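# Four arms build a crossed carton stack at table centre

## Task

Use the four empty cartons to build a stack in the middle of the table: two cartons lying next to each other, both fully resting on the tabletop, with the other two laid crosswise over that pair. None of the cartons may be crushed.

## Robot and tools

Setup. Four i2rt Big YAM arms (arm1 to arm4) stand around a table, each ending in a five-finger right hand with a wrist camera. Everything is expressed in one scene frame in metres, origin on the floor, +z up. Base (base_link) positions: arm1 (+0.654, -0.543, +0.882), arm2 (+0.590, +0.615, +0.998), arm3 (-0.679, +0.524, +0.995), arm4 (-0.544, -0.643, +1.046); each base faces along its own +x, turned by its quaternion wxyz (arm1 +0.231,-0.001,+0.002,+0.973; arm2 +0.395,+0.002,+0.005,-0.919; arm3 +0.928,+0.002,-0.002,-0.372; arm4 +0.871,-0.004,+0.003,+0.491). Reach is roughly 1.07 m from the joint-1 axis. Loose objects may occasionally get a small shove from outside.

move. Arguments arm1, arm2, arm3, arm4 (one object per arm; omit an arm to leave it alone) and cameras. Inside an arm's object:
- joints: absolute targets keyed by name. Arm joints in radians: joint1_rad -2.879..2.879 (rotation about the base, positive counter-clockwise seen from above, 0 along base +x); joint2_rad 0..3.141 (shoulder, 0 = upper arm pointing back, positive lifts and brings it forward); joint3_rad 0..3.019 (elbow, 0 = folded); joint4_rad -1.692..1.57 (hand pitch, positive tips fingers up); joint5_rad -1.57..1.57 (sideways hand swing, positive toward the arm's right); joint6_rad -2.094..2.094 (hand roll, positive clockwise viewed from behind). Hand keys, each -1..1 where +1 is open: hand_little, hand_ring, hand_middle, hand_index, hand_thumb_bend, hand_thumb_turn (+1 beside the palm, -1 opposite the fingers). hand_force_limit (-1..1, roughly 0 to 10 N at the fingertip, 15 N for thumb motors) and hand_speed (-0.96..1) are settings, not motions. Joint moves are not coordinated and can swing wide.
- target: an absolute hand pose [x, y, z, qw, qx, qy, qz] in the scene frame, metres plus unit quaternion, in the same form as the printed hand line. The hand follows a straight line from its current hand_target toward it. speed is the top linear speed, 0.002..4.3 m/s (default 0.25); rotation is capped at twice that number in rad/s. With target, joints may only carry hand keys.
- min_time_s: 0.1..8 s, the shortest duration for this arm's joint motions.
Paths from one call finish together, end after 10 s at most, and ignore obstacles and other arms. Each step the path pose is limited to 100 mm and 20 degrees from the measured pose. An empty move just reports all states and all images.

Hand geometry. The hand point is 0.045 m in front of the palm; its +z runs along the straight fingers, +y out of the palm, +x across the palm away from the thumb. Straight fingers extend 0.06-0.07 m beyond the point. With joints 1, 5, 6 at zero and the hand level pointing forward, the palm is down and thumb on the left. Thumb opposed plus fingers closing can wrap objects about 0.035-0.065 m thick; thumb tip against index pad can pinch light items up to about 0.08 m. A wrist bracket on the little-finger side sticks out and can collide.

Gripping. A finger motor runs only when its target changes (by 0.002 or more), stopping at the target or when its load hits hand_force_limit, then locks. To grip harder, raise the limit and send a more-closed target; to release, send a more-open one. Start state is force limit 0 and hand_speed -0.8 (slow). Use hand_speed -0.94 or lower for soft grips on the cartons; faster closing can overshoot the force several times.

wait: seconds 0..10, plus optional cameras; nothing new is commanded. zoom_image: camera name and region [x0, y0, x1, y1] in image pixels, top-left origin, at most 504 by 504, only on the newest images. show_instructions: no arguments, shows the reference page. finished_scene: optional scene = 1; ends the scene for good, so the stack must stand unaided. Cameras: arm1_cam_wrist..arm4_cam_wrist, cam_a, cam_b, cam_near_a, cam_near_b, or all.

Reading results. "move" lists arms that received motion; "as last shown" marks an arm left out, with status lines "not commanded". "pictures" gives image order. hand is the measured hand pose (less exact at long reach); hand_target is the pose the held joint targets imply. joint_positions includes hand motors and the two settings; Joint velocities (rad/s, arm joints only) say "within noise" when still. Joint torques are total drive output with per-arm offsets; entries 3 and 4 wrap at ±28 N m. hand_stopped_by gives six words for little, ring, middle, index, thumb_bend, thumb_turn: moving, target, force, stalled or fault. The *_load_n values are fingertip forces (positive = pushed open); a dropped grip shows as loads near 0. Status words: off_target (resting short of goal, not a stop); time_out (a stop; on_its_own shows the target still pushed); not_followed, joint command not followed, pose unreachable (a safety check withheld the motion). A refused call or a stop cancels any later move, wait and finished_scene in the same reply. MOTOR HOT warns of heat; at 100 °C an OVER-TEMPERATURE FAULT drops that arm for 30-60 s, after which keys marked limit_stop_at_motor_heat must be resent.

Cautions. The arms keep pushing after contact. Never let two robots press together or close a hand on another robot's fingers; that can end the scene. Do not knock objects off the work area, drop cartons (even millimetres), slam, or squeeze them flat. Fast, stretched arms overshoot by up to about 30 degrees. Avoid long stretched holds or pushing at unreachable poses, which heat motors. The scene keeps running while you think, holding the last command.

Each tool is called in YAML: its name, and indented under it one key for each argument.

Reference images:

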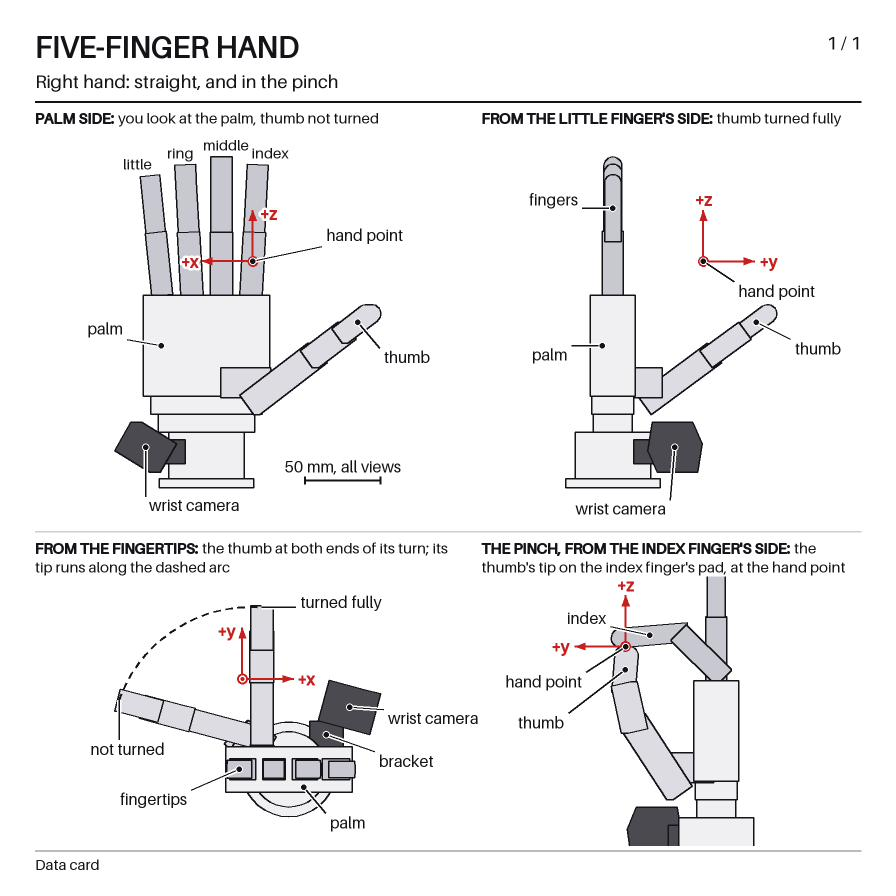

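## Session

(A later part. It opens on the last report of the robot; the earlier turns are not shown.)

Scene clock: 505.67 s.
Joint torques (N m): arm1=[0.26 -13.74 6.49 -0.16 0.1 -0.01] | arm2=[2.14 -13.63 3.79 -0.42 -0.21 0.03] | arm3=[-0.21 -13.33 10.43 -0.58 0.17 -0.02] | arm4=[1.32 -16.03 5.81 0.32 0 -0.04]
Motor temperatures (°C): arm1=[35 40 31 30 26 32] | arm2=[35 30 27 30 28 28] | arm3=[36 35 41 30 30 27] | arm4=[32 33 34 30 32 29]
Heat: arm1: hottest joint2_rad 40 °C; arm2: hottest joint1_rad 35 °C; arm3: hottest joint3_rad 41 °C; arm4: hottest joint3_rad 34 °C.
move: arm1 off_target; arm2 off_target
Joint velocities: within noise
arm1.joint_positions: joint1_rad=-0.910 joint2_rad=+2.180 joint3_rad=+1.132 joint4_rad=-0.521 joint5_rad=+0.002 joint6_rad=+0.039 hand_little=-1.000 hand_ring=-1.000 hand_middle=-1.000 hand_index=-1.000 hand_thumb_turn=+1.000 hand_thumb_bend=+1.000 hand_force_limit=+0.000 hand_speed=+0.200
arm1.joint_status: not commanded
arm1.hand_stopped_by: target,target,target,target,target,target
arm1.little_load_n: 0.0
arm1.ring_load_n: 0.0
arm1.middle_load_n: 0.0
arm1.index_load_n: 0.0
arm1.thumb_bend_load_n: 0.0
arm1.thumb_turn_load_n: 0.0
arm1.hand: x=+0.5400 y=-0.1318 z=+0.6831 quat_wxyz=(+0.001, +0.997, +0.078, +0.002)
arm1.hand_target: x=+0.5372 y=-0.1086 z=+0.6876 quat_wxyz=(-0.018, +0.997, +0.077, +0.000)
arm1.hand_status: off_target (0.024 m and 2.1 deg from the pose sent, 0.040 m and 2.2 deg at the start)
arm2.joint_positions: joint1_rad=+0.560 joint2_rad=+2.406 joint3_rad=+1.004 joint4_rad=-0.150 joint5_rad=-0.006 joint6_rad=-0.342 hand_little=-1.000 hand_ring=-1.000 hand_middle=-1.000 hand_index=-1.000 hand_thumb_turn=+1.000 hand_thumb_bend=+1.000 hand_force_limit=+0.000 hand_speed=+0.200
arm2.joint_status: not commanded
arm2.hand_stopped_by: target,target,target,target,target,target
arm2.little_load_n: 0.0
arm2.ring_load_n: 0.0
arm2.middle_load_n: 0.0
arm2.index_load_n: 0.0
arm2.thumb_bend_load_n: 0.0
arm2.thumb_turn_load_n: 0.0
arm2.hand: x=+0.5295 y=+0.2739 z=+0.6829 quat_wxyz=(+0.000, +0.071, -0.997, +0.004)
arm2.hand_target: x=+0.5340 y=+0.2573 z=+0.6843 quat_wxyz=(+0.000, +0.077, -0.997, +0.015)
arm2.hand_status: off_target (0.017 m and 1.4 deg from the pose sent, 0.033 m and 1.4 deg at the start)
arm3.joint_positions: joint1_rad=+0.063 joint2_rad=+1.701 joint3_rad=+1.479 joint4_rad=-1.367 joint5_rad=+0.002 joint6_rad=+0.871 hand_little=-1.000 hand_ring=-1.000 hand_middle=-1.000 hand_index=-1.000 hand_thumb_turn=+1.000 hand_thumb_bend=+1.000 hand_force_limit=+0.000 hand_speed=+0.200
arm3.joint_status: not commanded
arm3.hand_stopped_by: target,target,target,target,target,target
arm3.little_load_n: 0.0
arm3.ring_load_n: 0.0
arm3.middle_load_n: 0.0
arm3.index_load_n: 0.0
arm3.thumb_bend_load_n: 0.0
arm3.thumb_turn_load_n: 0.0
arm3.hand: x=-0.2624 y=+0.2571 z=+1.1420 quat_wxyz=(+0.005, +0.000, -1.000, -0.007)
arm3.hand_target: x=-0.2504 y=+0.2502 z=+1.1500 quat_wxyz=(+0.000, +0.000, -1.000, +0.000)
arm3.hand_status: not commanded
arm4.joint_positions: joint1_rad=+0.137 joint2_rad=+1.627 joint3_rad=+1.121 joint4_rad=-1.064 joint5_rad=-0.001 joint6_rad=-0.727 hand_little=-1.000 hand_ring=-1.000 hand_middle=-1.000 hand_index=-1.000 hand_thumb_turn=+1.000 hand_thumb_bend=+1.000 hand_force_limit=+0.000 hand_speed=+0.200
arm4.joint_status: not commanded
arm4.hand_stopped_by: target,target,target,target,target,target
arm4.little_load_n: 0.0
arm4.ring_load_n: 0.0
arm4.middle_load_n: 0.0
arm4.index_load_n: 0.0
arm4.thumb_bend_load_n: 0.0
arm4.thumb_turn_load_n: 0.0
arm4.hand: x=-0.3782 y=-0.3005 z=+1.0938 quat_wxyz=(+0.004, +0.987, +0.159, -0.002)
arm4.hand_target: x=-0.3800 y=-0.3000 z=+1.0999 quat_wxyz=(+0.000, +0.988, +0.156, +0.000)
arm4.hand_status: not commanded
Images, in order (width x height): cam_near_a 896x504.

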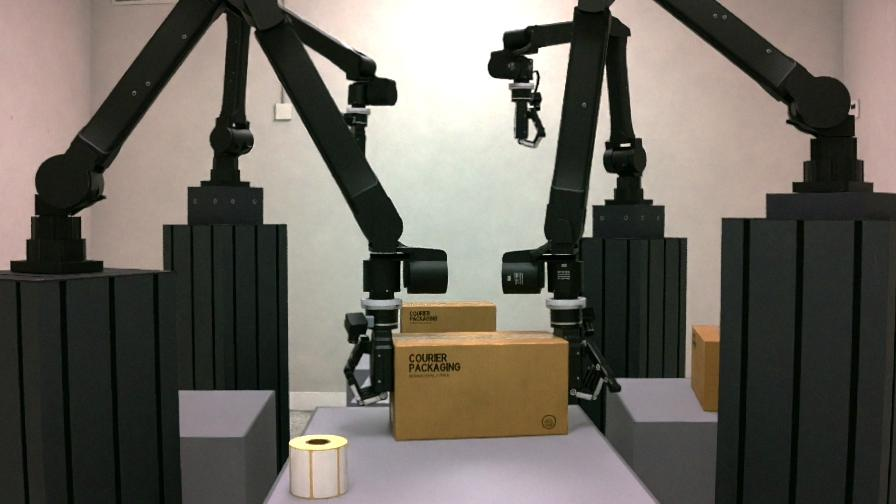

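move:
  arm1: {"target":[0.537,-0.108,0.735,-0.018,0.997,0.0767,0],"speed":0.06}
  arm2: {"target":[0.534,0.257,0.732,0,-0.0767,0.997,-0.015],"speed":0.06}
  cameras: ["cam_near_a","cam_near_b"]

zoom_image:
  camera: "cam_near_a"
  region: [290, 240, 670, 464]

zoom_image:
  camera: "cam_near_b"
  region: [100, 180, 320, 400]

Scene clock: 509.77 s.
Joint torques (N m): arm1=[0.38 -16.09 6.06 -0.02 0.11 -0.02] | arm2=[1.73 -15.56 3.17 -0.16 -0.23 0.07] | arm3=[-0.26 -13.45 10.4 -0.57 0.17 -0.01] | arm4=[1.2 -16.32 5.81 0.34 0.01 -0.01]
Motor temperatures (°C): arm1=[35 40 31 30 26 32] | arm2=[35 30 27 30 28 28] | arm3=[36 35 41 30 30 27] | arm4=[32 33 34 30 32 29]
Heat: arm1: hottest joint2_rad 40 °C; arm2: hottest joint1_rad 35 °C; arm3: hottest joint3_rad 41 °C; arm4: hottest joint3_rad 34 °C.
move: arm1 off_target; arm2 off_target
Joint velocities: within noise
arm1.joint_positions: joint1_rad=-0.910 joint2_rad=+2.106 joint3_rad=+1.134 joint4_rad=-0.620 joint5_rad=+0.002 joint6_rad=+0.040 hand_little=-1.000 hand_ring=-1.000 hand_middle=-1.000 hand_index=-1.000 hand_thumb_turn=+1.000 hand_thumb_bend=+1.000 hand_force_limit=+0.000 hand_speed=+0.200
arm1.joint_status: not commanded
arm1.hand_stopped_by: target,target,target,target,target,target
arm1.little_load_n: 0.0
arm1.ring_load_n: 0.0
arm1.middle_load_n: 0.0
arm1.index_load_n: 0.5
arm1.thumb_bend_load_n: 0.0
arm1.thumb_turn_load_n: 0.0
arm1.hand: x=+0.5403 y=-0.1341 z=+0.7193 quat_wxyz=(+0.012, +0.997, +0.077, +0.003)
arm1.hand_target: x=+0.5372 y=-0.1087 z=+0.7354 quat_wxyz=(-0.018, +0.997, +0.077, +0.000)
arm1.hand_status: off_target (0.031 m and 3.5 deg from the pose sent, 0.057 m and 2.1 deg at the start)
arm2.joint_positions: joint1_rad=+0.562 joint2_rad=+2.296 joint3_rad=+0.964 joint4_rad=-0.233 joint5_rad=-0.007 joint6_rad=-0.342 hand_little=-1.000 hand_ring=-1.000 hand_middle=-1.000 hand_index=-1.000 hand_thumb_turn=+1.000 hand_thumb_bend=+1.000 hand_force_limit=+0.000 hand_speed=+0.200
arm2.joint_status: not commanded
arm2.hand_stopped_by: target,target,target,target,target,target
arm2.little_load_n: 0.0
arm2.ring_load_n: 0.0
arm2.middle_load_n: 0.0
arm2.index_load_n: 0.0
arm2.thumb_bend_load_n: -0.5
arm2.thumb_turn_load_n: 0.0
arm2.hand: x=+0.5306 y=+0.2742 z=+0.7238 quat_wxyz=(-0.002, +0.072, -0.997, -0.002)
arm2.hand_target: x=+0.5341 y=+0.2573 z=+0.7320 quat_wxyz=(+0.000, +0.077, -0.997, +0.015)
arm2.hand_status: off_target (0.019 m and 2.0 deg from the pose sent, 0.052 m and 1.4 deg at the start)
arm3, arm4: as last shown
arm4.little_load_n: -0.5
arm4.thumb_turn_load_n: 0.5
Images, in order (width x height): cam_near_a 896x504, cam_near_b 896x504.

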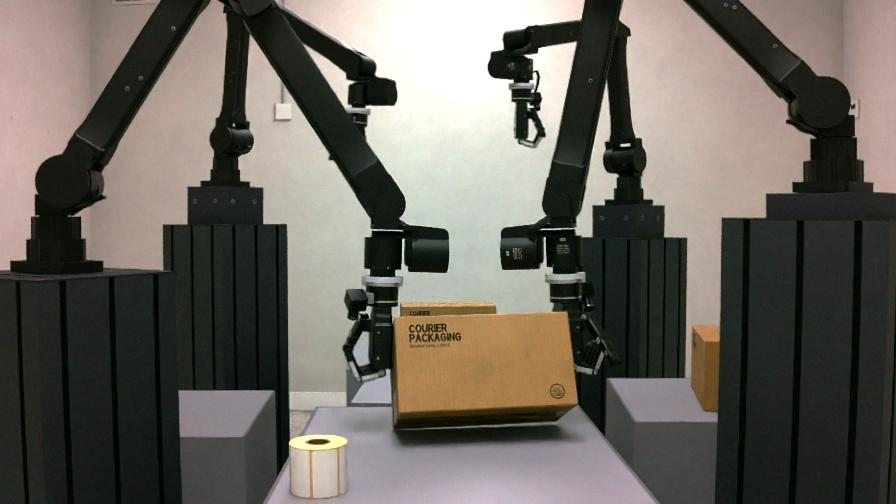

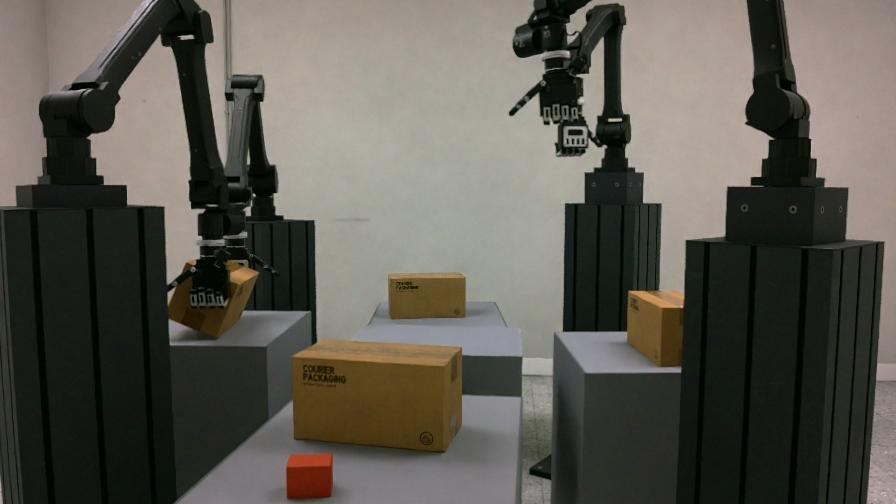

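Scaled by 1.326 from the camera's image (finer frame: 1280x720).

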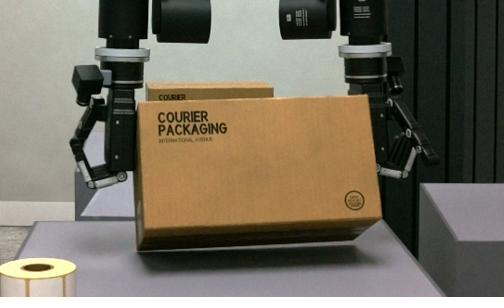

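Scaled by 2.291 from the camera's image (finer frame: 1280x720).

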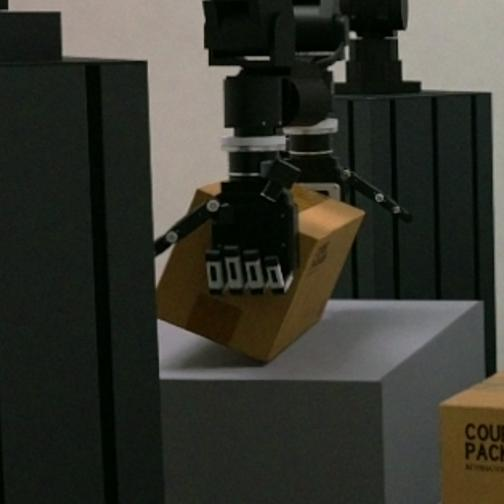

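zoom_image:
  camera: "cam_near_b"
  region: [520, 30, 640, 170]

Scaled by 3.600 from the camera's image (finer frame: 1280x720).

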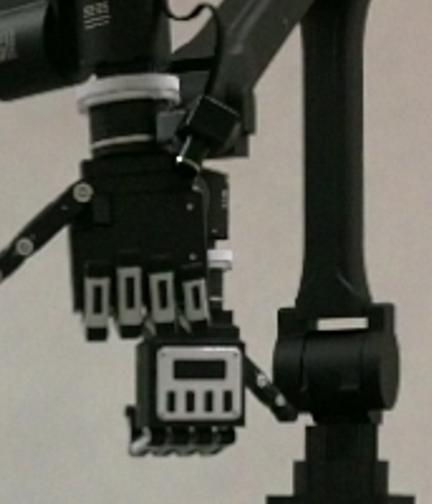

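move:
  arm3: {"target":[0.06,0.06,0.98,0,0,1,0],"speed":0.3}
  cameras: ["arm3_cam_wrist","cam_near_b","cam_a"]

zoom_image:
  camera: "cam_a"
  region: [440, 260, 560, 390]

Scene clock: 592.00 s.
Joint torques (N m): arm1=[0.5 -15.97 6.02 -0.02 0.11 -0.02] | arm2=[3.08 -14.92 3.29 -0.36 -0.21 0.06] | arm3=[0.56 -26.34 11.15 1.22 0.16 0] | arm4=[1.08 -15.97 5.81 0.32 0.04 -0.03]
Motor temperatures (°C): arm1=[34 41 31 29 26 32] | arm2=[34 31 28 29 28 27] | arm3=[36 35 42 29 29 27] | arm4=[32 33 34 30 31 29]
Heat: arm1: hottest joint2_rad 41 °C; arm2: hottest joint1_rad 34 °C; arm3: hottest joint3_rad 42 °C; arm4: hottest joint3_rad 34 °C.
move: arm3 off_target
Joint velocities: within noise
arm1, arm2, arm4: as last shown
arm1.index_load_n: 0.0
arm2.thumb_bend_load_n: 0.0
arm3.joint_positions: joint1_rad=+0.115 joint2_rad=+2.794 joint3_rad=+2.881 joint4_rad=-1.361 joint5_rad=+0.006 joint6_rad=+1.013 hand_little=-1.000 hand_ring=-1.000 hand_middle=-1.000 hand_index=-1.000 hand_thumb_turn=+1.000 hand_thumb_bend=+1.000 hand_force_limit=+0.000 hand_speed=+0.200
arm3.joint_status: not commanded
arm3.hand_stopped_by: target,target,target,target,target,target
arm3.little_load_n: 0.0
arm3.ring_load_n: 0.0
arm3.middle_load_n: 0.0
arm3.index_load_n: 0.0
arm3.thumb_bend_load_n: 0.0
arm3.thumb_turn_load_n: -0.5
arm3.hand: x=+0.0424 y=+0.0605 z=+0.9688 quat_wxyz=(-0.123, -0.045, -0.988, +0.085)
arm3.hand_target: x=+0.0580 y=+0.0614 z=+0.9803 quat_wxyz=(-0.143, -0.043, -0.984, +0.099)
arm3.hand_status: off_target (0.021 m and 18.0 deg from the pose sent, 0.411 m and 0.9 deg at the start; a joint's target at an end of its range on 28 of 72 steps)
arm4.little_load_n: 0.0
arm4.thumb_turn_load_n: 0.0
pictures: arm3_cam_wrist, cam_a, cam_near_b
Images, in order (width x height): arm3_cam_wrist 672x504, cam_a 896x504, cam_near_b 896x504.

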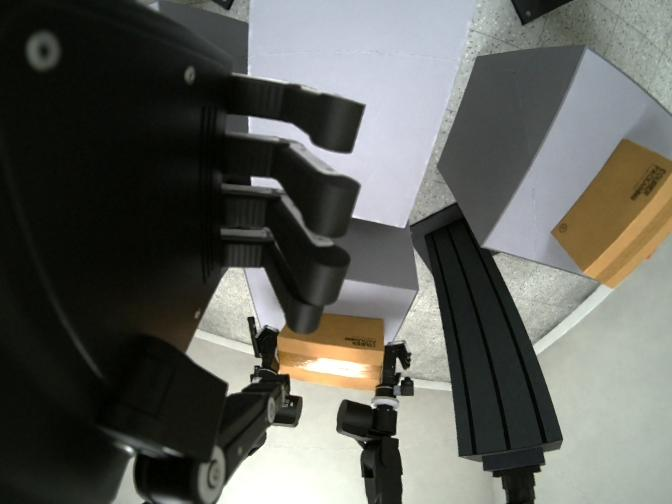

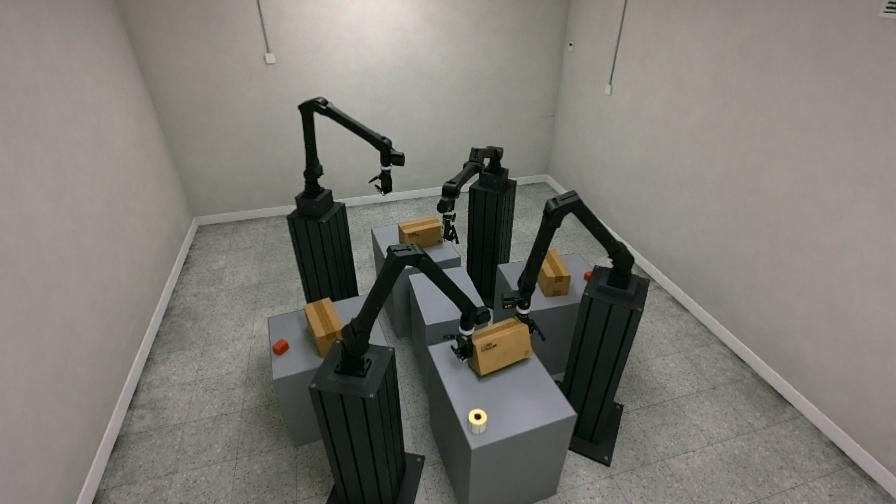

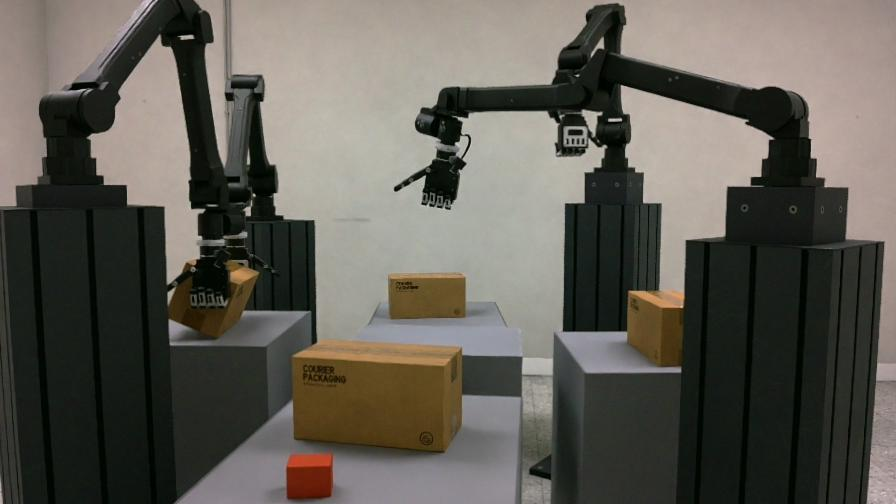

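Scaled by 3.877 from the camera's image (finer frame: 1280x720).

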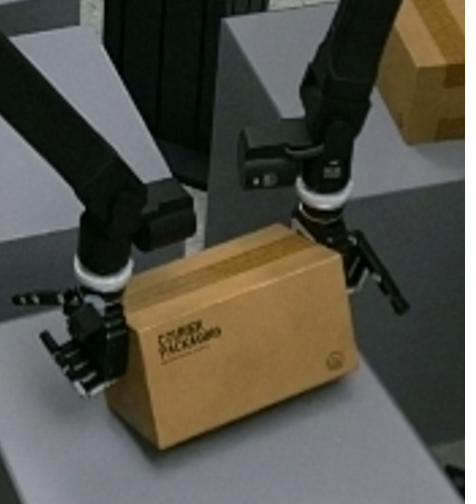

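zoom_image:
  camera: "arm3_cam_wrist"
  region: [220, 280, 440, 450]

Scaled by 2.291 from the camera's image (finer frame: 960x720).

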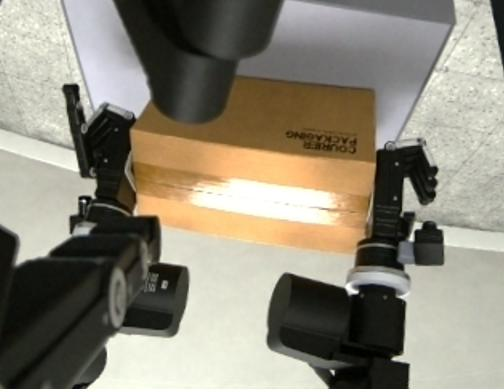

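move:
  arm1: {"target":[0.537,-0.108,0.694,-0.018,0.997,0.0767,0],"speed":0.04}
  arm2: {"target":[0.534,0.257,0.690,0,-0.0767,0.997,-0.015],"speed":0.04}
  arm3: {"target":[-0.25,0.25,1.0,0,0,1,0],"speed":0.25}

move:
  arm1: {"target":[0.539,-0.122,0.677,-0.01,0.997,0.0767,0],"speed":0.02}
  arm2: {"target":[0.532,0.271,0.673,0,-0.0767,0.997,-0.010],"speed":0.02}
  cameras: ["cam_near_a","cam_near_b"]

zoom_image:
  camera: "cam_near_a"
  region: [290, 240, 670, 464]

zoom_image:
  camera: "cam_near_b"
  region: [100, 180, 320, 400]

Scene clock: 608.20 s.
Joint torques (N m): arm1=[0.03 -13.8 6.31 0.35 0.06 -0.03] | arm2=[2.26 -11.75 4.42 0.36 -0.18 0.01] | arm3=[-1.44 -16.79 5.44 0.51 0.07 -0.16] | arm4=[1.2 -15.79 5.81 0.28 0.02 -0.03]
Motor temperatures (°C): arm1=[34 41 31 29 26 32] | arm2=[34 31 28 29 28 27] | arm3=[36 35 42 29 29 27] | arm4=[32 33 34 29 31 29]
Heat: arm1: hottest joint2_rad 41 °C; arm2: hottest joint1_rad 34 °C; arm3: hottest joint3_rad 42 °C; arm4: hottest joint3_rad 34 °C.
move: arm1 off_target; arm2 off_target; arm3 done
Joint velocities: within noise
arm1.joint_positions: joint1_rad=-0.910 joint2_rad=+2.163 joint3_rad=+1.134 joint4_rad=-0.551 joint5_rad=+0.004 joint6_rad=+0.041 hand_little=-1.000 hand_ring=-1.000 hand_middle=-1.000 hand_index=-1.000 hand_thumb_turn=+1.000 hand_thumb_bend=+1.000 hand_force_limit=+0.000 hand_speed=+0.200
arm1.joint_status: not commanded
arm1.hand_stopped_by: target,target,target,target,target,target
arm1.little_load_n: 0.0
arm1.ring_load_n: 0.0
arm1.middle_load_n: 0.0
arm1.index_load_n: 0.5
arm1.thumb_bend_load_n: 0.0
arm1.thumb_turn_load_n: 0.0
arm1.hand: x=+0.5404 y=-0.1330 z=+0.6918 quat_wxyz=(+0.006, +0.997, +0.077, +0.003)
arm1.hand_target: x=+0.5372 y=-0.1085 z=+0.6949 quat_wxyz=(-0.018, +0.997, +0.077, +0.000)
arm1.hand_status: off_target (0.025 m and 2.8 deg from the pose sent, 0.036 m and 3.5 deg at the start)
arm2.joint_positions: joint1_rad=+0.563 joint2_rad=+2.369 joint3_rad=+0.992 joint4_rad=-0.186 joint5_rad=-0.007 joint6_rad=-0.342 hand_little=-1.000 hand_ring=-1.000 hand_middle=-1.000 hand_index=-1.000 hand_thumb_turn=+1.000 hand_thumb_bend=+1.000 hand_force_limit=+0.000 hand_speed=+0.200
arm2.joint_status: not commanded
arm2.hand_stopped_by: target,target,target,target,target,target
arm2.little_load_n: 0.0
arm2.ring_load_n: 0.0
arm2.middle_load_n: 0.0
arm2.index_load_n: 0.0
arm2.thumb_bend_load_n: 0.0
arm2.thumb_turn_load_n: 0.0
arm2.hand: x=+0.5311 y=+0.2744 z=+0.6974 quat_wxyz=(-0.003, +0.073, -0.997, -0.001)
arm2.hand_target: x=+0.5340 y=+0.2573 z=+0.6907 quat_wxyz=(+0.000, +0.077, -0.997, +0.015)
arm2.hand_status: off_target (0.019 m and 1.9 deg from the pose sent, 0.038 m and 2.0 deg at the start)
arm3.joint_positions: joint1_rad=+0.079 joint2_rad=+1.870 joint3_rad=+1.318 joint4_rad=-1.030 joint5_rad=+0.004 joint6_rad=+0.884 hand_little=-1.000 hand_ring=-1.000 hand_middle=-1.000 hand_index=-1.000 hand_thumb_turn=+1.000 hand_thumb_bend=+1.000 hand_force_limit=+0.000 hand_speed=+0.200
arm3.joint_status: not commanded
arm3.hand_stopped_by: target,target,target,target,target,target
arm3.little_load_n: 0.5
arm3.ring_load_n: 0.0
arm3.middle_load_n: 0.0
arm3.index_load_n: 0.0
arm3.thumb_bend_load_n: 0.0
arm3.thumb_turn_load_n: 0.0
arm3.hand: x=-0.2455 y=+0.2544 z=+1.0006 quat_wxyz=(+0.003, +0.002, -1.000, -0.003)
arm3.hand_target: x=-0.2500 y=+0.2500 z=+1.0000 quat_wxyz=(+0.000, +0.000, -1.000, +0.000)
arm3.hand_status: done (0.006 m and 0.5 deg from the pose sent, 0.350 m and 18.0 deg at the start)
arm4: as last shown
pictures: none

Scene clock: 609.83 s.
Joint torques (N m): arm1=[0.26 -13.68 4.48 0.28 -0.02 -0.01] | arm2=[1.9 -11.75 2.61 0.38 -0.13 -0.06] | arm3=[-1.55 -16.73 5.44 0.51 0.08 -0.17] | arm4=[0.67 -16.15 5.76 0.23 0.04 -0.04]
Motor temperatures (°C): arm1=[34 41 31 29 26 32] | arm2=[34 31 28 29 28 27] | arm3=[36 35 42 29 29 27] | arm4=[32 33 34 29 31 29]
Heat: arm1: hottest joint2_rad 41 °C; arm2: hottest joint1_rad 34 °C; arm3: hottest joint3_rad 42 °C; arm4: hottest joint3_rad 34 °C.
move: arm1 done; arm2 done
Joint velocities: within noise
arm1.joint_positions: joint1_rad=-0.910 joint2_rad=+2.192 joint3_rad=+1.134 joint4_rad=-0.509 joint5_rad=+0.004 joint6_rad=+0.041 hand_little=-1.000 hand_ring=-1.000 hand_middle=-1.000 hand_index=-1.000 hand_thumb_turn=+1.000 hand_thumb_bend=+1.000 hand_force_limit=+0.000 hand_speed=+0.200
arm1.joint_status: not commanded
arm1.hand_stopped_by: target,target,target,target,target,target
arm1.little_load_n: 0.0
arm1.ring_load_n: 0.0
arm1.middle_load_n: 0.0
arm1.index_load_n: 0.0
arm1.thumb_bend_load_n: 0.0
arm1.thumb_turn_load_n: 0.0
arm1.hand: x=+0.5401 y=-0.1314 z=+0.6777 quat_wxyz=(+0.000, +0.997, +0.077, +0.002)
arm1.hand_target: x=+0.5391 y=-0.1221 z=+0.6772 quat_wxyz=(-0.010, +0.997, +0.077, +0.000)
arm1.hand_status: done (0.009 m and 1.1 deg from the pose sent, 0.018 m and 1.9 deg at the start)
arm2.joint_positions: joint1_rad=+0.563 joint2_rad=+2.410 joint3_rad=+0.999 joint4_rad=-0.136 joint5_rad=-0.007 joint6_rad=-0.342 hand_little=-1.000 hand_ring=-1.000 hand_middle=-1.000 hand_index=-1.000 hand_thumb_turn=+1.000 hand_thumb_bend=+1.000 hand_force_limit=+0.000 hand_speed=+0.200
arm2.joint_status: not commanded
arm2.hand_stopped_by: target,target,target,target,target,target
arm2.little_load_n: 0.0
arm2.ring_load_n: 0.0
arm2.middle_load_n: 0.0
arm2.index_load_n: 0.0
arm2.thumb_bend_load_n: 0.0
arm2.thumb_turn_load_n: 0.0
arm2.hand: x=+0.5311 y=+0.2748 z=+0.6808 quat_wxyz=(-0.001, +0.073, -0.997, +0.006)
arm2.hand_target: x=+0.5319 y=+0.2711 z=+0.6732 quat_wxyz=(+0.000, +0.077, -0.997, +0.010)
arm2.hand_status: done (0.009 m and 0.6 deg from the pose sent, 0.025 m and 1.4 deg at the start)
arm3, arm4: as last shown
arm3.little_load_n: 0.0
arm3.hand: x=-0.2456 y=+0.2544 z=+1.0006 quat_wxyz=(+0.003, +0.002, -1.000, -0.003)
Images, in order (width x height): cam_near_a 896x504, cam_near_b 896x504.

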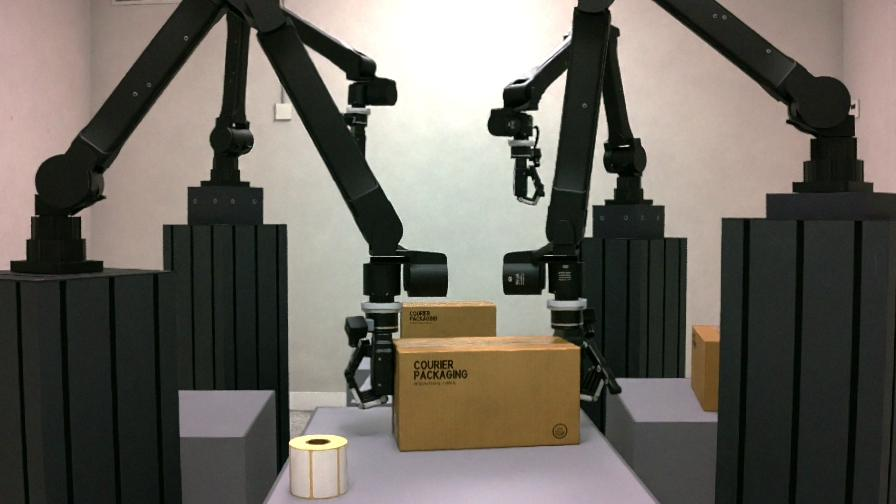

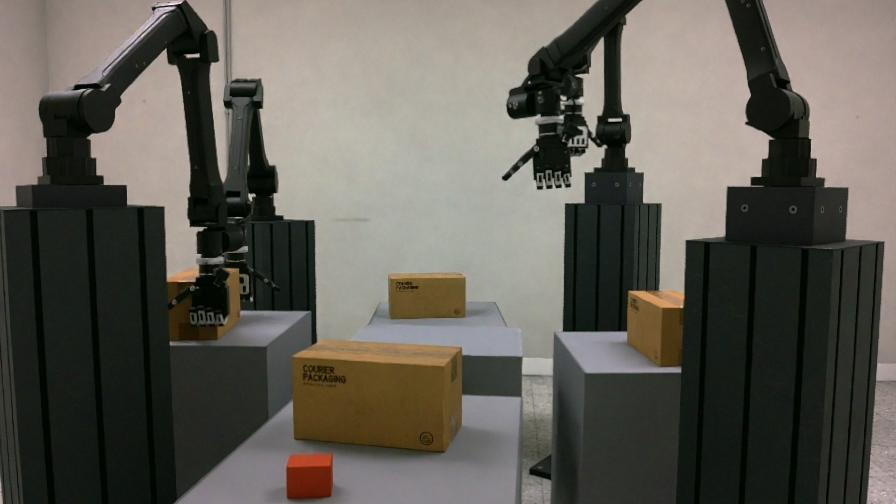

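Scaled by 1.326 from the camera's image (finer frame: 1280x720).

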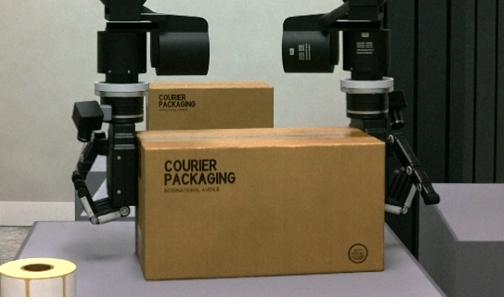

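Scaled by 2.291 from the camera's image (finer frame: 1280x720).

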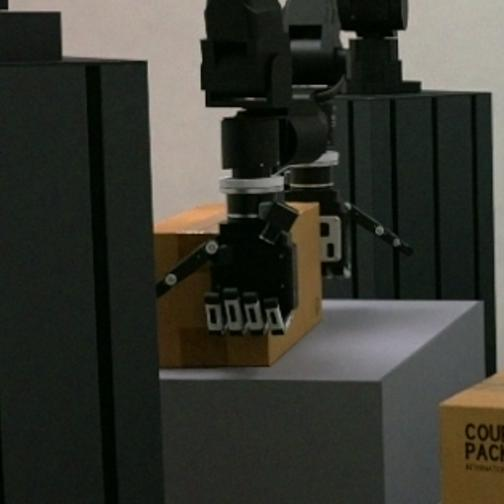

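move:
  arm1: {"target":[0.560,-0.160,0.685,0,0.997,0.0767,0],"speed":0.1}
  arm2: {"target":[0.550,0.325,0.680,0,-0.0767,0.997,0],"speed":0.1}

move:
  arm1: {"target":[0.594,-0.140,0.678,-0.005,0.9971,0.0759,0],"speed":0.1}
  arm2: {"target":[0.587,0.310,0.675,0,-0.0759,0.9971,0],"speed":0.1}

move:
  arm1: {"target":[0.5905,-0.110,0.678,-0.02,0.9969,0.0759,0],"speed":0.05}
  arm2: {"target":[0.591,0.282,0.675,0,-0.0759,0.997,-0.01],"speed":0.05}
  cameras: ["cam_near_a","cam_near_b","cam_a"]

zoom_image:
  camera: "cam_near_a"
  region: [290, 240, 670, 464]

zoom_image:
  camera: "cam_near_b"
  region: [100, 180, 320, 400]

zoom_image:
  camera: "cam_a"
  region: [440, 260, 560, 390]

Scene clock: 623.37 s.
Joint torques (N m): arm1=[0.09 -14.62 2.77 0.18 -0.01 -0.09] | arm2=[1.96 -13.04 -0.51 0.24 0.07 0.07] | arm3=[-1.55 -16.73 5.45 0.51 0.08 -0.16] | arm4=[1.08 -16.38 5.82 0.25 0.03 -0.01]
Motor temperatures (°C): arm1=[34 40 31 29 26 31] | arm2=[34 31 27 29 27 27] | arm3=[36 36 39 29 29 27] | arm4=[32 33 34 29 31 28]
Heat: arm1: hottest joint2_rad 40 °C; arm2: hottest joint1_rad 34 °C; arm3: hottest joint3_rad 39 °C; arm4: hottest joint3_rad 34 °C.
move: arm1 done; arm2 done
Joint velocities: within noise
arm1.joint_positions: joint1_rad=-0.937 joint2_rad=+2.153 joint3_rad=+1.035 joint4_rad=-0.471 joint5_rad=+0.002 joint6_rad=+0.018 hand_little=-1.000 hand_ring=-1.000 hand_middle=-1.000 hand_index=-1.000 hand_thumb_turn=+1.000 hand_thumb_bend=+1.000 hand_force_limit=+0.000 hand_speed=+0.200
arm1.joint_status: not commanded
arm1.hand_stopped_by: target,target,target,target,target,target
arm1.little_load_n: 0.0
arm1.ring_load_n: 0.0
arm1.middle_load_n: 0.0
arm1.index_load_n: 0.0
arm1.thumb_bend_load_n: 0.0
arm1.thumb_turn_load_n: 0.0
arm1.hand: x=+0.5585 y=-0.1651 z=+0.6793 quat_wxyz=(+0.011, +0.997, +0.075, +0.002)
arm1.hand_target: x=+0.5601 y=-0.1600 z=+0.6850 quat_wxyz=(+0.000, +0.997, +0.077, +0.000)
arm1.hand_status: done (0.008 m and 1.3 deg from the pose sent, 0.036 m and 0.2 deg at the start)
arm2.joint_positions: joint1_rad=+0.579 joint2_rad=+2.410 joint3_rad=+0.870 joint4_rad=-0.034 joint5_rad=-0.006 joint6_rad=-0.330 hand_little=-1.000 hand_ring=-1.000 hand_middle=-1.000 hand_index=-1.000 hand_thumb_turn=+1.000 hand_thumb_bend=+1.000 hand_force_limit=+0.000 hand_speed=+0.200
arm2.joint_status: not commanded
arm2.hand_stopped_by: target,target,target,target,target,target
arm2.little_load_n: 0.0
arm2.ring_load_n: 0.0
arm2.middle_load_n: 0.0
arm2.index_load_n: 0.0
arm2.thumb_bend_load_n: 0.0
arm2.thumb_turn_load_n: 0.0
arm2.hand: x=+0.5472 y=+0.3290 z=+0.6785 quat_wxyz=(-0.003, +0.075, -0.997, -0.007)
arm2.hand_target: x=+0.5500 y=+0.3249 z=+0.6800 quat_wxyz=(+0.000, +0.077, -0.997, +0.000)
arm2.hand_status: done (0.005 m and 0.9 deg from the pose sent, 0.054 m and 0.9 deg at the start)
arm3, arm4: as last shown
arm4.ring_load_n: 0.5
pictures: none

Scene clock: 624.63 s.
Joint torques (N m): arm1=[0.32 -12.92 5.09 0.13 0 -0.09] | arm2=[1.9 -12.1 0.88 -0.54 0.07 0.07] | arm3=[-1.49 -16.73 5.44 0.51 0.08 -0.16] | arm4=[1.14 -16.15 5.86 0.31 0.03 -0.04]
Motor temperatures (°C): arm1=[34 40 31 29 26 31] | arm2=[34 31 27 29 27 27] | arm3=[36 36 39 29 29 27] | arm4=[32 33 34 29 31 28]
Heat: arm1: hottest joint2_rad 40 °C; arm2: hottest joint1_rad 34 °C; arm3: hottest joint3_rad 39 °C; arm4: hottest joint3_rad 34 °C.
move: arm1 off_target; arm2 done
Joint velocities: within noise
arm1.joint_positions: joint1_rad=-1.019 joint2_rad=+2.159 joint3_rad=+1.047 joint4_rad=-0.471 joint5_rad=+0.002 joint6_rad=-0.059 hand_little=-1.000 hand_ring=-1.000 hand_middle=-1.000 hand_index=-1.000 hand_thumb_turn=+1.000 hand_thumb_bend=+1.000 hand_force_limit=+0.000 hand_speed=+0.200
arm1.joint_status: not commanded
arm1.hand_stopped_by: target,target,target,target,target,target
arm1.little_load_n: 0.0
arm1.ring_load_n: 0.0
arm1.middle_load_n: 0.0
arm1.index_load_n: 0.0
arm1.thumb_bend_load_n: 0.0
arm1.thumb_turn_load_n: 0.0
arm1.hand: x=+0.5943 y=-0.1554 z=+0.6782 quat_wxyz=(+0.008, +0.997, +0.072, +0.001)
arm1.hand_target: x=+0.5941 y=-0.1401 z=+0.6784 quat_wxyz=(-0.005, +0.997, +0.076, +0.000)
arm1.hand_status: off_target (0.015 m and 1.5 deg from the pose sent, 0.044 m and 1.8 deg at the start)
arm2.joint_positions: joint1_rad=+0.688 joint2_rad=+2.410 joint3_rad=+0.894 joint4_rad=-0.034 joint5_rad=-0.004 joint6_rad=-0.224 hand_little=-1.000 hand_ring=-1.000 hand_middle=-1.000 hand_index=-1.000 hand_thumb_turn=+1.000 hand_thumb_bend=+1.000 hand_force_limit=+0.000 hand_speed=+0.200
arm2.joint_status: not commanded
arm2.hand_stopped_by: target,target,target,target,target,target
arm2.little_load_n: 0.0
arm2.ring_load_n: 0.0
arm2.middle_load_n: 0.0
arm2.index_load_n: 0.0
arm2.thumb_bend_load_n: 0.0
arm2.thumb_turn_load_n: 0.0
arm2.hand: x=+0.5844 y=+0.3082 z=+0.6771 quat_wxyz=(-0.001, +0.076, -0.997, +0.005)
arm2.hand_target: x=+0.5871 y=+0.3099 z=+0.6750 quat_wxyz=(+0.000, +0.076, -0.997, +0.000)
arm2.hand_status: done (0.004 m and 0.6 deg from the pose sent, 0.044 m and 0.9 deg at the start)
arm3, arm4: as last shown
arm3.thumb_turn_load_n: -0.5
arm4.ring_load_n: 0.0
pictures: none

Scene clock: 625.77 s.
Joint torques (N m): arm1=[0.38 -13.57 5.5 -0.29 0 -0.07] | arm2=[2.37 -12.16 1.85 -0.49 -0.01 0.06] | arm3=[-1.55 -16.73 5.42 0.5 0.08 -0.17] | arm4=[0.97 -16.21 5.85 0.31 0.04 -0.02]
Motor temperatures (°C): arm1=[34 40 31 29 26 31] | arm2=[34 31 27 29 27 27] | arm3=[36 36 39 29 29 27] | arm4=[32 33 34 29 31 28]
Heat: arm1: hottest joint2_rad 40 °C; arm2: hottest joint1_rad 34 °C; arm3: hottest joint3_rad 39 °C; arm4: hottest joint3_rad 34 °C.
move: arm1 off_target; arm2 done
Joint velocities: within noise
arm1.joint_positions: joint1_rad=-1.019 joint2_rad=+2.184 joint3_rad=+1.116 joint4_rad=-0.473 joint5_rad=+0.002 joint6_rad=-0.059 hand_little=-1.000 hand_ring=-1.000 hand_middle=-1.000 hand_index=-1.000 hand_thumb_turn=+1.000 hand_thumb_bend=+1.000 hand_force_limit=+0.000 hand_speed=+0.200
arm1.joint_status: not commanded
arm1.hand_stopped_by: target,target,target,target,target,target
arm1.little_load_n: 0.0
arm1.ring_load_n: 0.0
arm1.middle_load_n: 0.0
arm1.index_load_n: 0.0
arm1.thumb_bend_load_n: 0.0
arm1.thumb_turn_load_n: 0.0
arm1.hand: x=+0.5915 y=-0.1228 z=+0.6764 quat_wxyz=(-0.013, +0.997, +0.072, +0.001)
arm1.hand_target: x=+0.5906 y=-0.1103 z=+0.6781 quat_wxyz=(-0.020, +0.997, +0.076, +0.000)
arm1.hand_status: off_target (0.013 m and 0.9 deg from the pose sent, 0.046 m and 3.2 deg at the start)
arm2.joint_positions: joint1_rad=+0.696 joint2_rad=+2.410 joint3_rad=+0.949 joint4_rad=-0.069 joint5_rad=-0.004 joint6_rad=-0.210 hand_little=-1.000 hand_ring=-1.000 hand_middle=-1.000 hand_index=-1.000 hand_thumb_turn=+1.000 hand_thumb_bend=+1.000 hand_force_limit=+0.000 hand_speed=+0.200
arm2.joint_status: not commanded
arm2.hand_stopped_by: target,target,target,target,target,target
arm2.little_load_n: 0.0
arm2.ring_load_n: 0.5
arm2.middle_load_n: 0.0
arm2.index_load_n: 0.0
arm2.thumb_bend_load_n: 0.0
arm2.thumb_turn_load_n: 0.0
arm2.hand: x=+0.5863 y=+0.2821 z=+0.6774 quat_wxyz=(+0.000, +0.073, -0.997, +0.015)
arm2.hand_target: x=+0.5910 y=+0.2819 z=+0.6751 quat_wxyz=(+0.000, +0.076, -0.997, +0.010)
arm2.hand_status: done (0.005 m and 0.6 deg from the pose sent, 0.027 m and 0.6 deg at the start)
arm3, arm4: as last shown
arm3.ring_load_n: 0.5
arm3.thumb_turn_load_n: 0.0
pictures: cam_a, cam_near_a, cam_near_b
Images, in order (width x height): cam_a 896x504, cam_near_a 896x504, cam_near_b 896x504.

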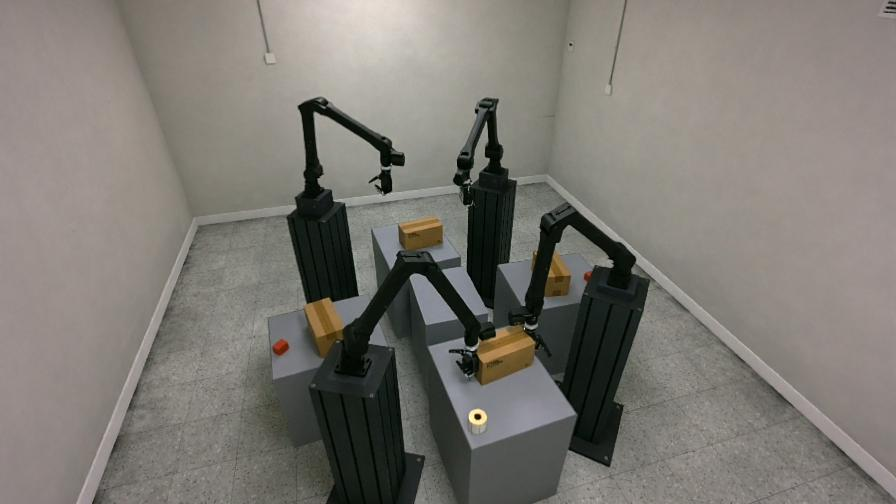

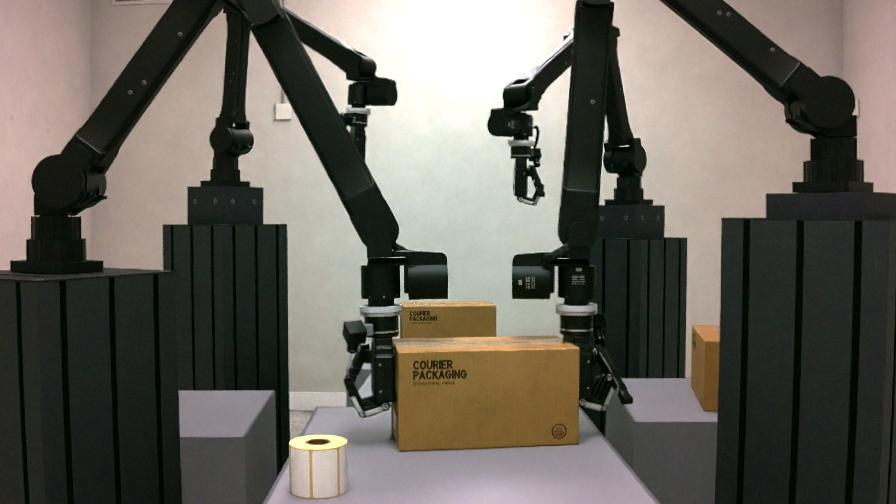

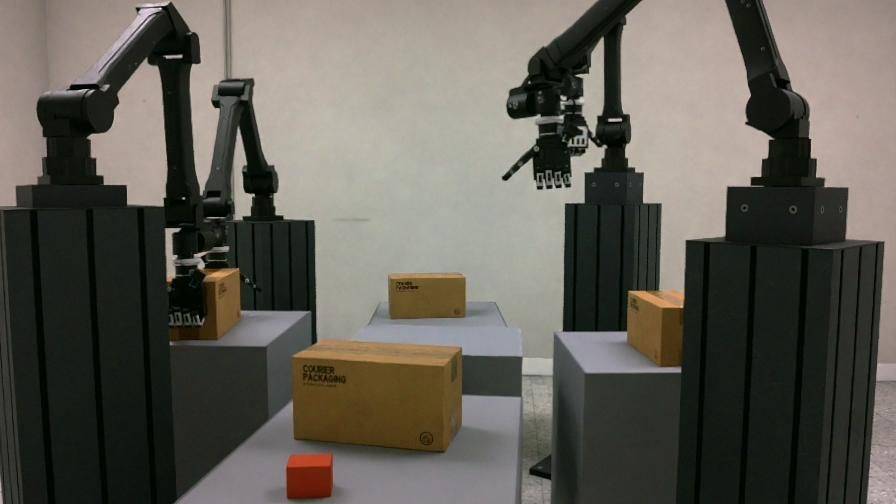

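Scaled by 1.326 from the camera's image (finer frame: 1280x720).

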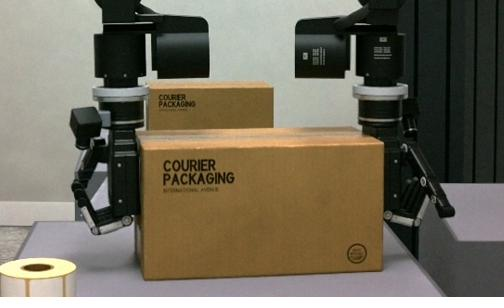

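Scaled by 2.291 from the camera's image (finer frame: 1280x720).

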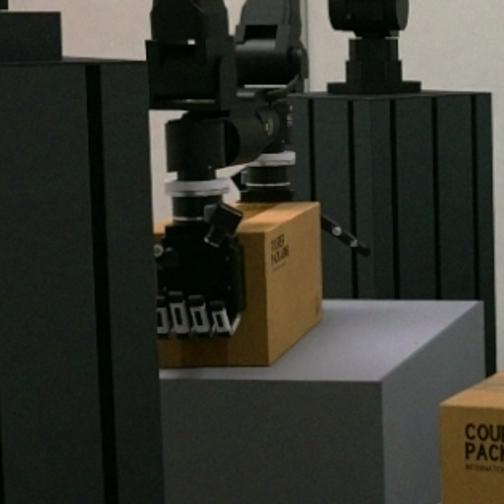

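Scaled by 3.877 from the camera's image (finer frame: 1280x720).

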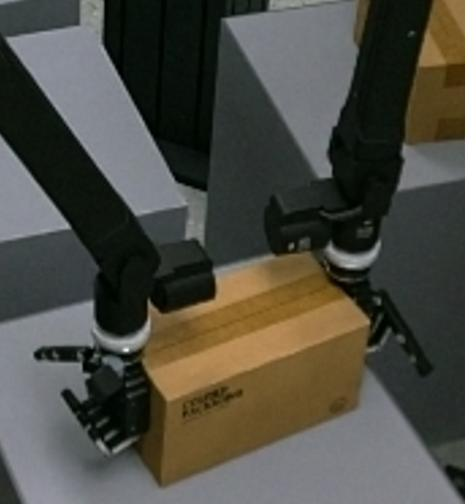

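move:
  arm1: {"target":[0.588,-0.092,0.678,-0.03,0.9968,0.0759,0],"speed":0.05}
  arm2: {"target":[0.5935,0.264,0.675,0,-0.0759,0.997,-0.017],"speed":0.05}

move:
  arm1: {"target":[0.5855,-0.074,0.678,-0.042,0.9963,0.0759,0],"speed":0.05}
  arm2: {"target":[0.596,0.246,0.675,0,-0.0759,0.9968,-0.024],"speed":0.05}
  cameras: ["cam_near_a"]

zoom_image:
  camera: "cam_near_a"
  region: [290, 240, 670, 464]

Scene clock: 631.13 s.
Joint torques (N m): arm1=[0.73 -13.98 6.87 0.03 0 -0.06] | arm2=[2.49 -12.63 4.05 -0.24 -0.07 0.11] | arm3=[-1.61 -16.62 5.44 0.49 0.08 -0.16] | arm4=[1.2 -15.91 5.76 0.39 0.02 -0.06]
Motor temperatures (°C): arm1=[34 40 31 29 26 31] | arm2=[34 30 27 29 27 27] | arm3=[36 36 38 29 29 27] | arm4=[32 33 34 29 31 28]
Heat: arm1: hottest joint2_rad 40 °C; arm2: hottest joint1_rad 34 °C; arm3: hottest joint3_rad 38 °C; arm4: hottest joint3_rad 34 °C.
move: arm1 off_target; arm2 off_target
Joint velocities: within noise
arm1.joint_positions: joint1_rad=-1.019 joint2_rad=+2.201 joint3_rad=+1.136 joint4_rad=-0.493 joint5_rad=+0.002 joint6_rad=-0.059 hand_little=-1.000 hand_ring=-1.000 hand_middle=-1.000 hand_index=-1.000 hand_thumb_turn=+1.000 hand_thumb_bend=+1.000 hand_force_limit=+0.000 hand_speed=+0.200
arm1.joint_status: not commanded
arm1.hand_stopped_by: target,target,target,target,target,target
arm1.little_load_n: 0.0
arm1.ring_load_n: 0.0
arm1.middle_load_n: 0.0
arm1.index_load_n: 0.0
arm1.thumb_bend_load_n: 0.0
arm1.thumb_turn_load_n: 0.0
arm1.hand: x=+0.5913 y=-0.1212 z=+0.6735 quat_wxyz=(-0.005, +0.997, +0.072, +0.001)
arm1.hand_target: x=+0.5881 y=-0.0928 z=+0.6790 quat_wxyz=(-0.030, +0.997, +0.076, +0.000)
arm1.hand_status: off_target (0.030 m and 2.9 deg from the pose sent, 0.031 m and 2.0 deg at the start)
arm2.joint_positions: joint1_rad=+0.699 joint2_rad=+2.410 joint3_rad=+0.962 joint4_rad=-0.102 joint5_rad=-0.004 joint6_rad=-0.209 hand_little=-1.000 hand_ring=-1.000 hand_middle=-1.000 hand_index=-1.000 hand_thumb_turn=+1.000 hand_thumb_bend=+1.000 hand_force_limit=+0.000 hand_speed=+0.200
arm2.joint_status: not commanded
arm2.hand_stopped_by: target,target,target,target,target,target
arm2.little_load_n: 0.0
arm2.ring_load_n: 0.0
arm2.middle_load_n: 0.0
arm2.index_load_n: 0.0
arm2.thumb_bend_load_n: 0.0
arm2.thumb_turn_load_n: 0.0
arm2.hand: x=+0.5874 y=+0.2821 z=+0.6791 quat_wxyz=(-0.001, +0.074, -0.997, +0.005)
arm2.hand_target: x=+0.5936 y=+0.2642 z=+0.6757 quat_wxyz=(+0.000, +0.076, -0.997, +0.017)
arm2.hand_status: off_target (0.020 m and 1.4 deg from the pose sent, 0.020 m and 0.4 deg at the start)
arm3: as last shown
arm3.ring_load_n: 0.0
arm4.joint_positions: joint1_rad=+0.137 joint2_rad=+1.627 joint3_rad=+1.121 joint4_rad=-1.064 joint5_rad=-0.001 joint6_rad=-0.727 hand_little=-1.000 hand_ring=-1.000 hand_middle=-1.000 hand_index=-1.000 hand_thumb_turn=+1.000 hand_thumb_bend=+1.000 hand_force_limit=+0.000 hand_speed=+0.200
arm4.joint_status: not commanded
arm4.hand_stopped_by: target,target,target,target,target,target
arm4.little_load_n: 0.0
arm4.ring_load_n: 0.0
arm4.middle_load_n: 0.0
arm4.index_load_n: 0.0
arm4.thumb_bend_load_n: -0.5
arm4.thumb_turn_load_n: 0.0
arm4.hand: x=-0.3782 y=-0.3005 z=+1.0938 quat_wxyz=(+0.004, +0.987, +0.159, -0.002)
arm4.hand_target: x=-0.3800 y=-0.3000 z=+1.0999 quat_wxyz=(+0.000, +0.988, +0.156, +0.000)
arm4.hand_status: not commanded
pictures: none

Scene clock: 632.10 s.
Joint torques (N m): arm1=[0.73 -14.45 8.32 0.44 0.03 -0.06] | arm2=[3.25 -13.33 6.28 -0.05 -0.19 0.18] | arm3=[-1.49 -16.79 5.44 0.54 0.08 -0.17] | arm4=[1.44 -16.09 5.87 0.32 0.03 -0.03]
Motor temperatures (°C): arm1=[34 40 31 29 26 31] | arm2=[34 30 27 29 27 27] | arm3=[36 36 38 29 29 27] | arm4=[32 33 34 29 31 28]
Heat: arm1: hottest joint2_rad 40 °C; arm2: hottest joint1_rad 34 °C; arm3: hottest joint3_rad 38 °C; arm4: hottest joint3_rad 34 °C.
move: arm1 off_target; arm2 off_target
Joint velocities: within noise
arm1.joint_positions: joint1_rad=-1.019 joint2_rad=+2.212 joint3_rad=+1.149 joint4_rad=-0.505 joint5_rad=+0.002 joint6_rad=-0.055 hand_little=-1.000 hand_ring=-1.000 hand_middle=-1.000 hand_index=-1.000 hand_thumb_turn=+1.000 hand_thumb_bend=+1.000 hand_force_limit=+0.000 hand_speed=+0.200
arm1.joint_status: not commanded
arm1.hand_stopped_by: target,target,target,target,target,target
arm1.little_load_n: 0.0
arm1.ring_load_n: 0.0
arm1.middle_load_n: 0.0
arm1.index_load_n: 0.0
arm1.thumb_bend_load_n: 0.0
arm1.thumb_turn_load_n: 0.0
arm1.hand: x=+0.5911 y=-0.1207 z=+0.6712 quat_wxyz=(+0.001, +0.998, +0.070, +0.001)
arm1.hand_target: x=+0.5857 y=-0.0756 z=+0.6808 quat_wxyz=(-0.042, +0.996, +0.076, +0.000)
arm1.hand_status: off_target (0.048 m and 4.9 deg from the pose sent, 0.048 m and 4.3 deg at the start)
arm2.joint_positions: joint1_rad=+0.700 joint2_rad=+2.412 joint3_rad=+0.976 joint4_rad=-0.134 joint5_rad=-0.004 joint6_rad=-0.207 hand_little=-1.000 hand_ring=-1.000 hand_middle=-1.000 hand_index=-1.000 hand_thumb_turn=+1.000 hand_thumb_bend=+1.000 hand_force_limit=+0.000 hand_speed=+0.200
arm2.joint_status: not commanded
arm2.hand_stopped_by: target,target,target,target,target,target
arm2.little_load_n: 0.0
arm2.ring_load_n: 0.0
arm2.middle_load_n: 0.5
arm2.index_load_n: 0.5
arm2.thumb_bend_load_n: 0.0
arm2.thumb_turn_load_n: 0.0
arm2.hand: x=+0.5880 y=+0.2828 z=+0.6802 quat_wxyz=(-0.002, +0.074, -0.997, -0.005)
arm2.hand_target: x=+0.5961 y=+0.2469 z=+0.6771 quat_wxyz=(-0.001, +0.076, -0.997, +0.024)
arm2.hand_status: off_target (0.038 m and 3.3 deg from the pose sent, 0.037 m and 2.2 deg at the start)
arm3, arm4: as last shown
arm3.ring_load_n: 0.5
arm4.ring_load_n: 0.5
arm4.thumb_bend_load_n: 0.0
arm4.thumb_turn_load_n: 0.5
Images, in order (width x height): cam_near_a 896x504.

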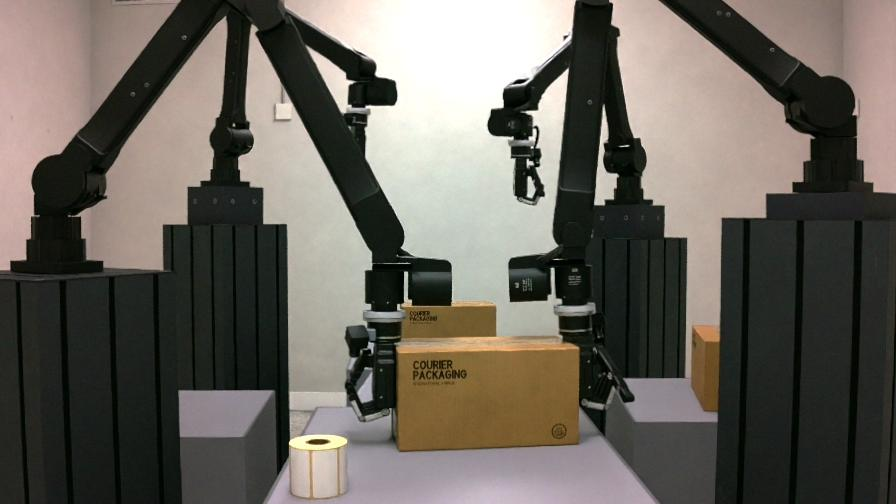

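Scaled by 1.326 from the camera's image (finer frame: 1280x720).

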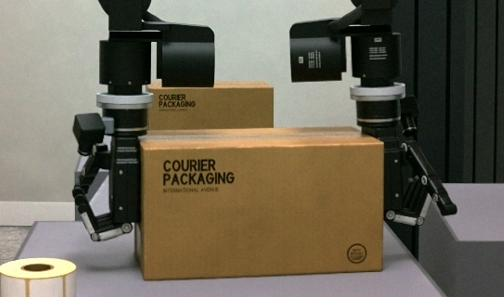

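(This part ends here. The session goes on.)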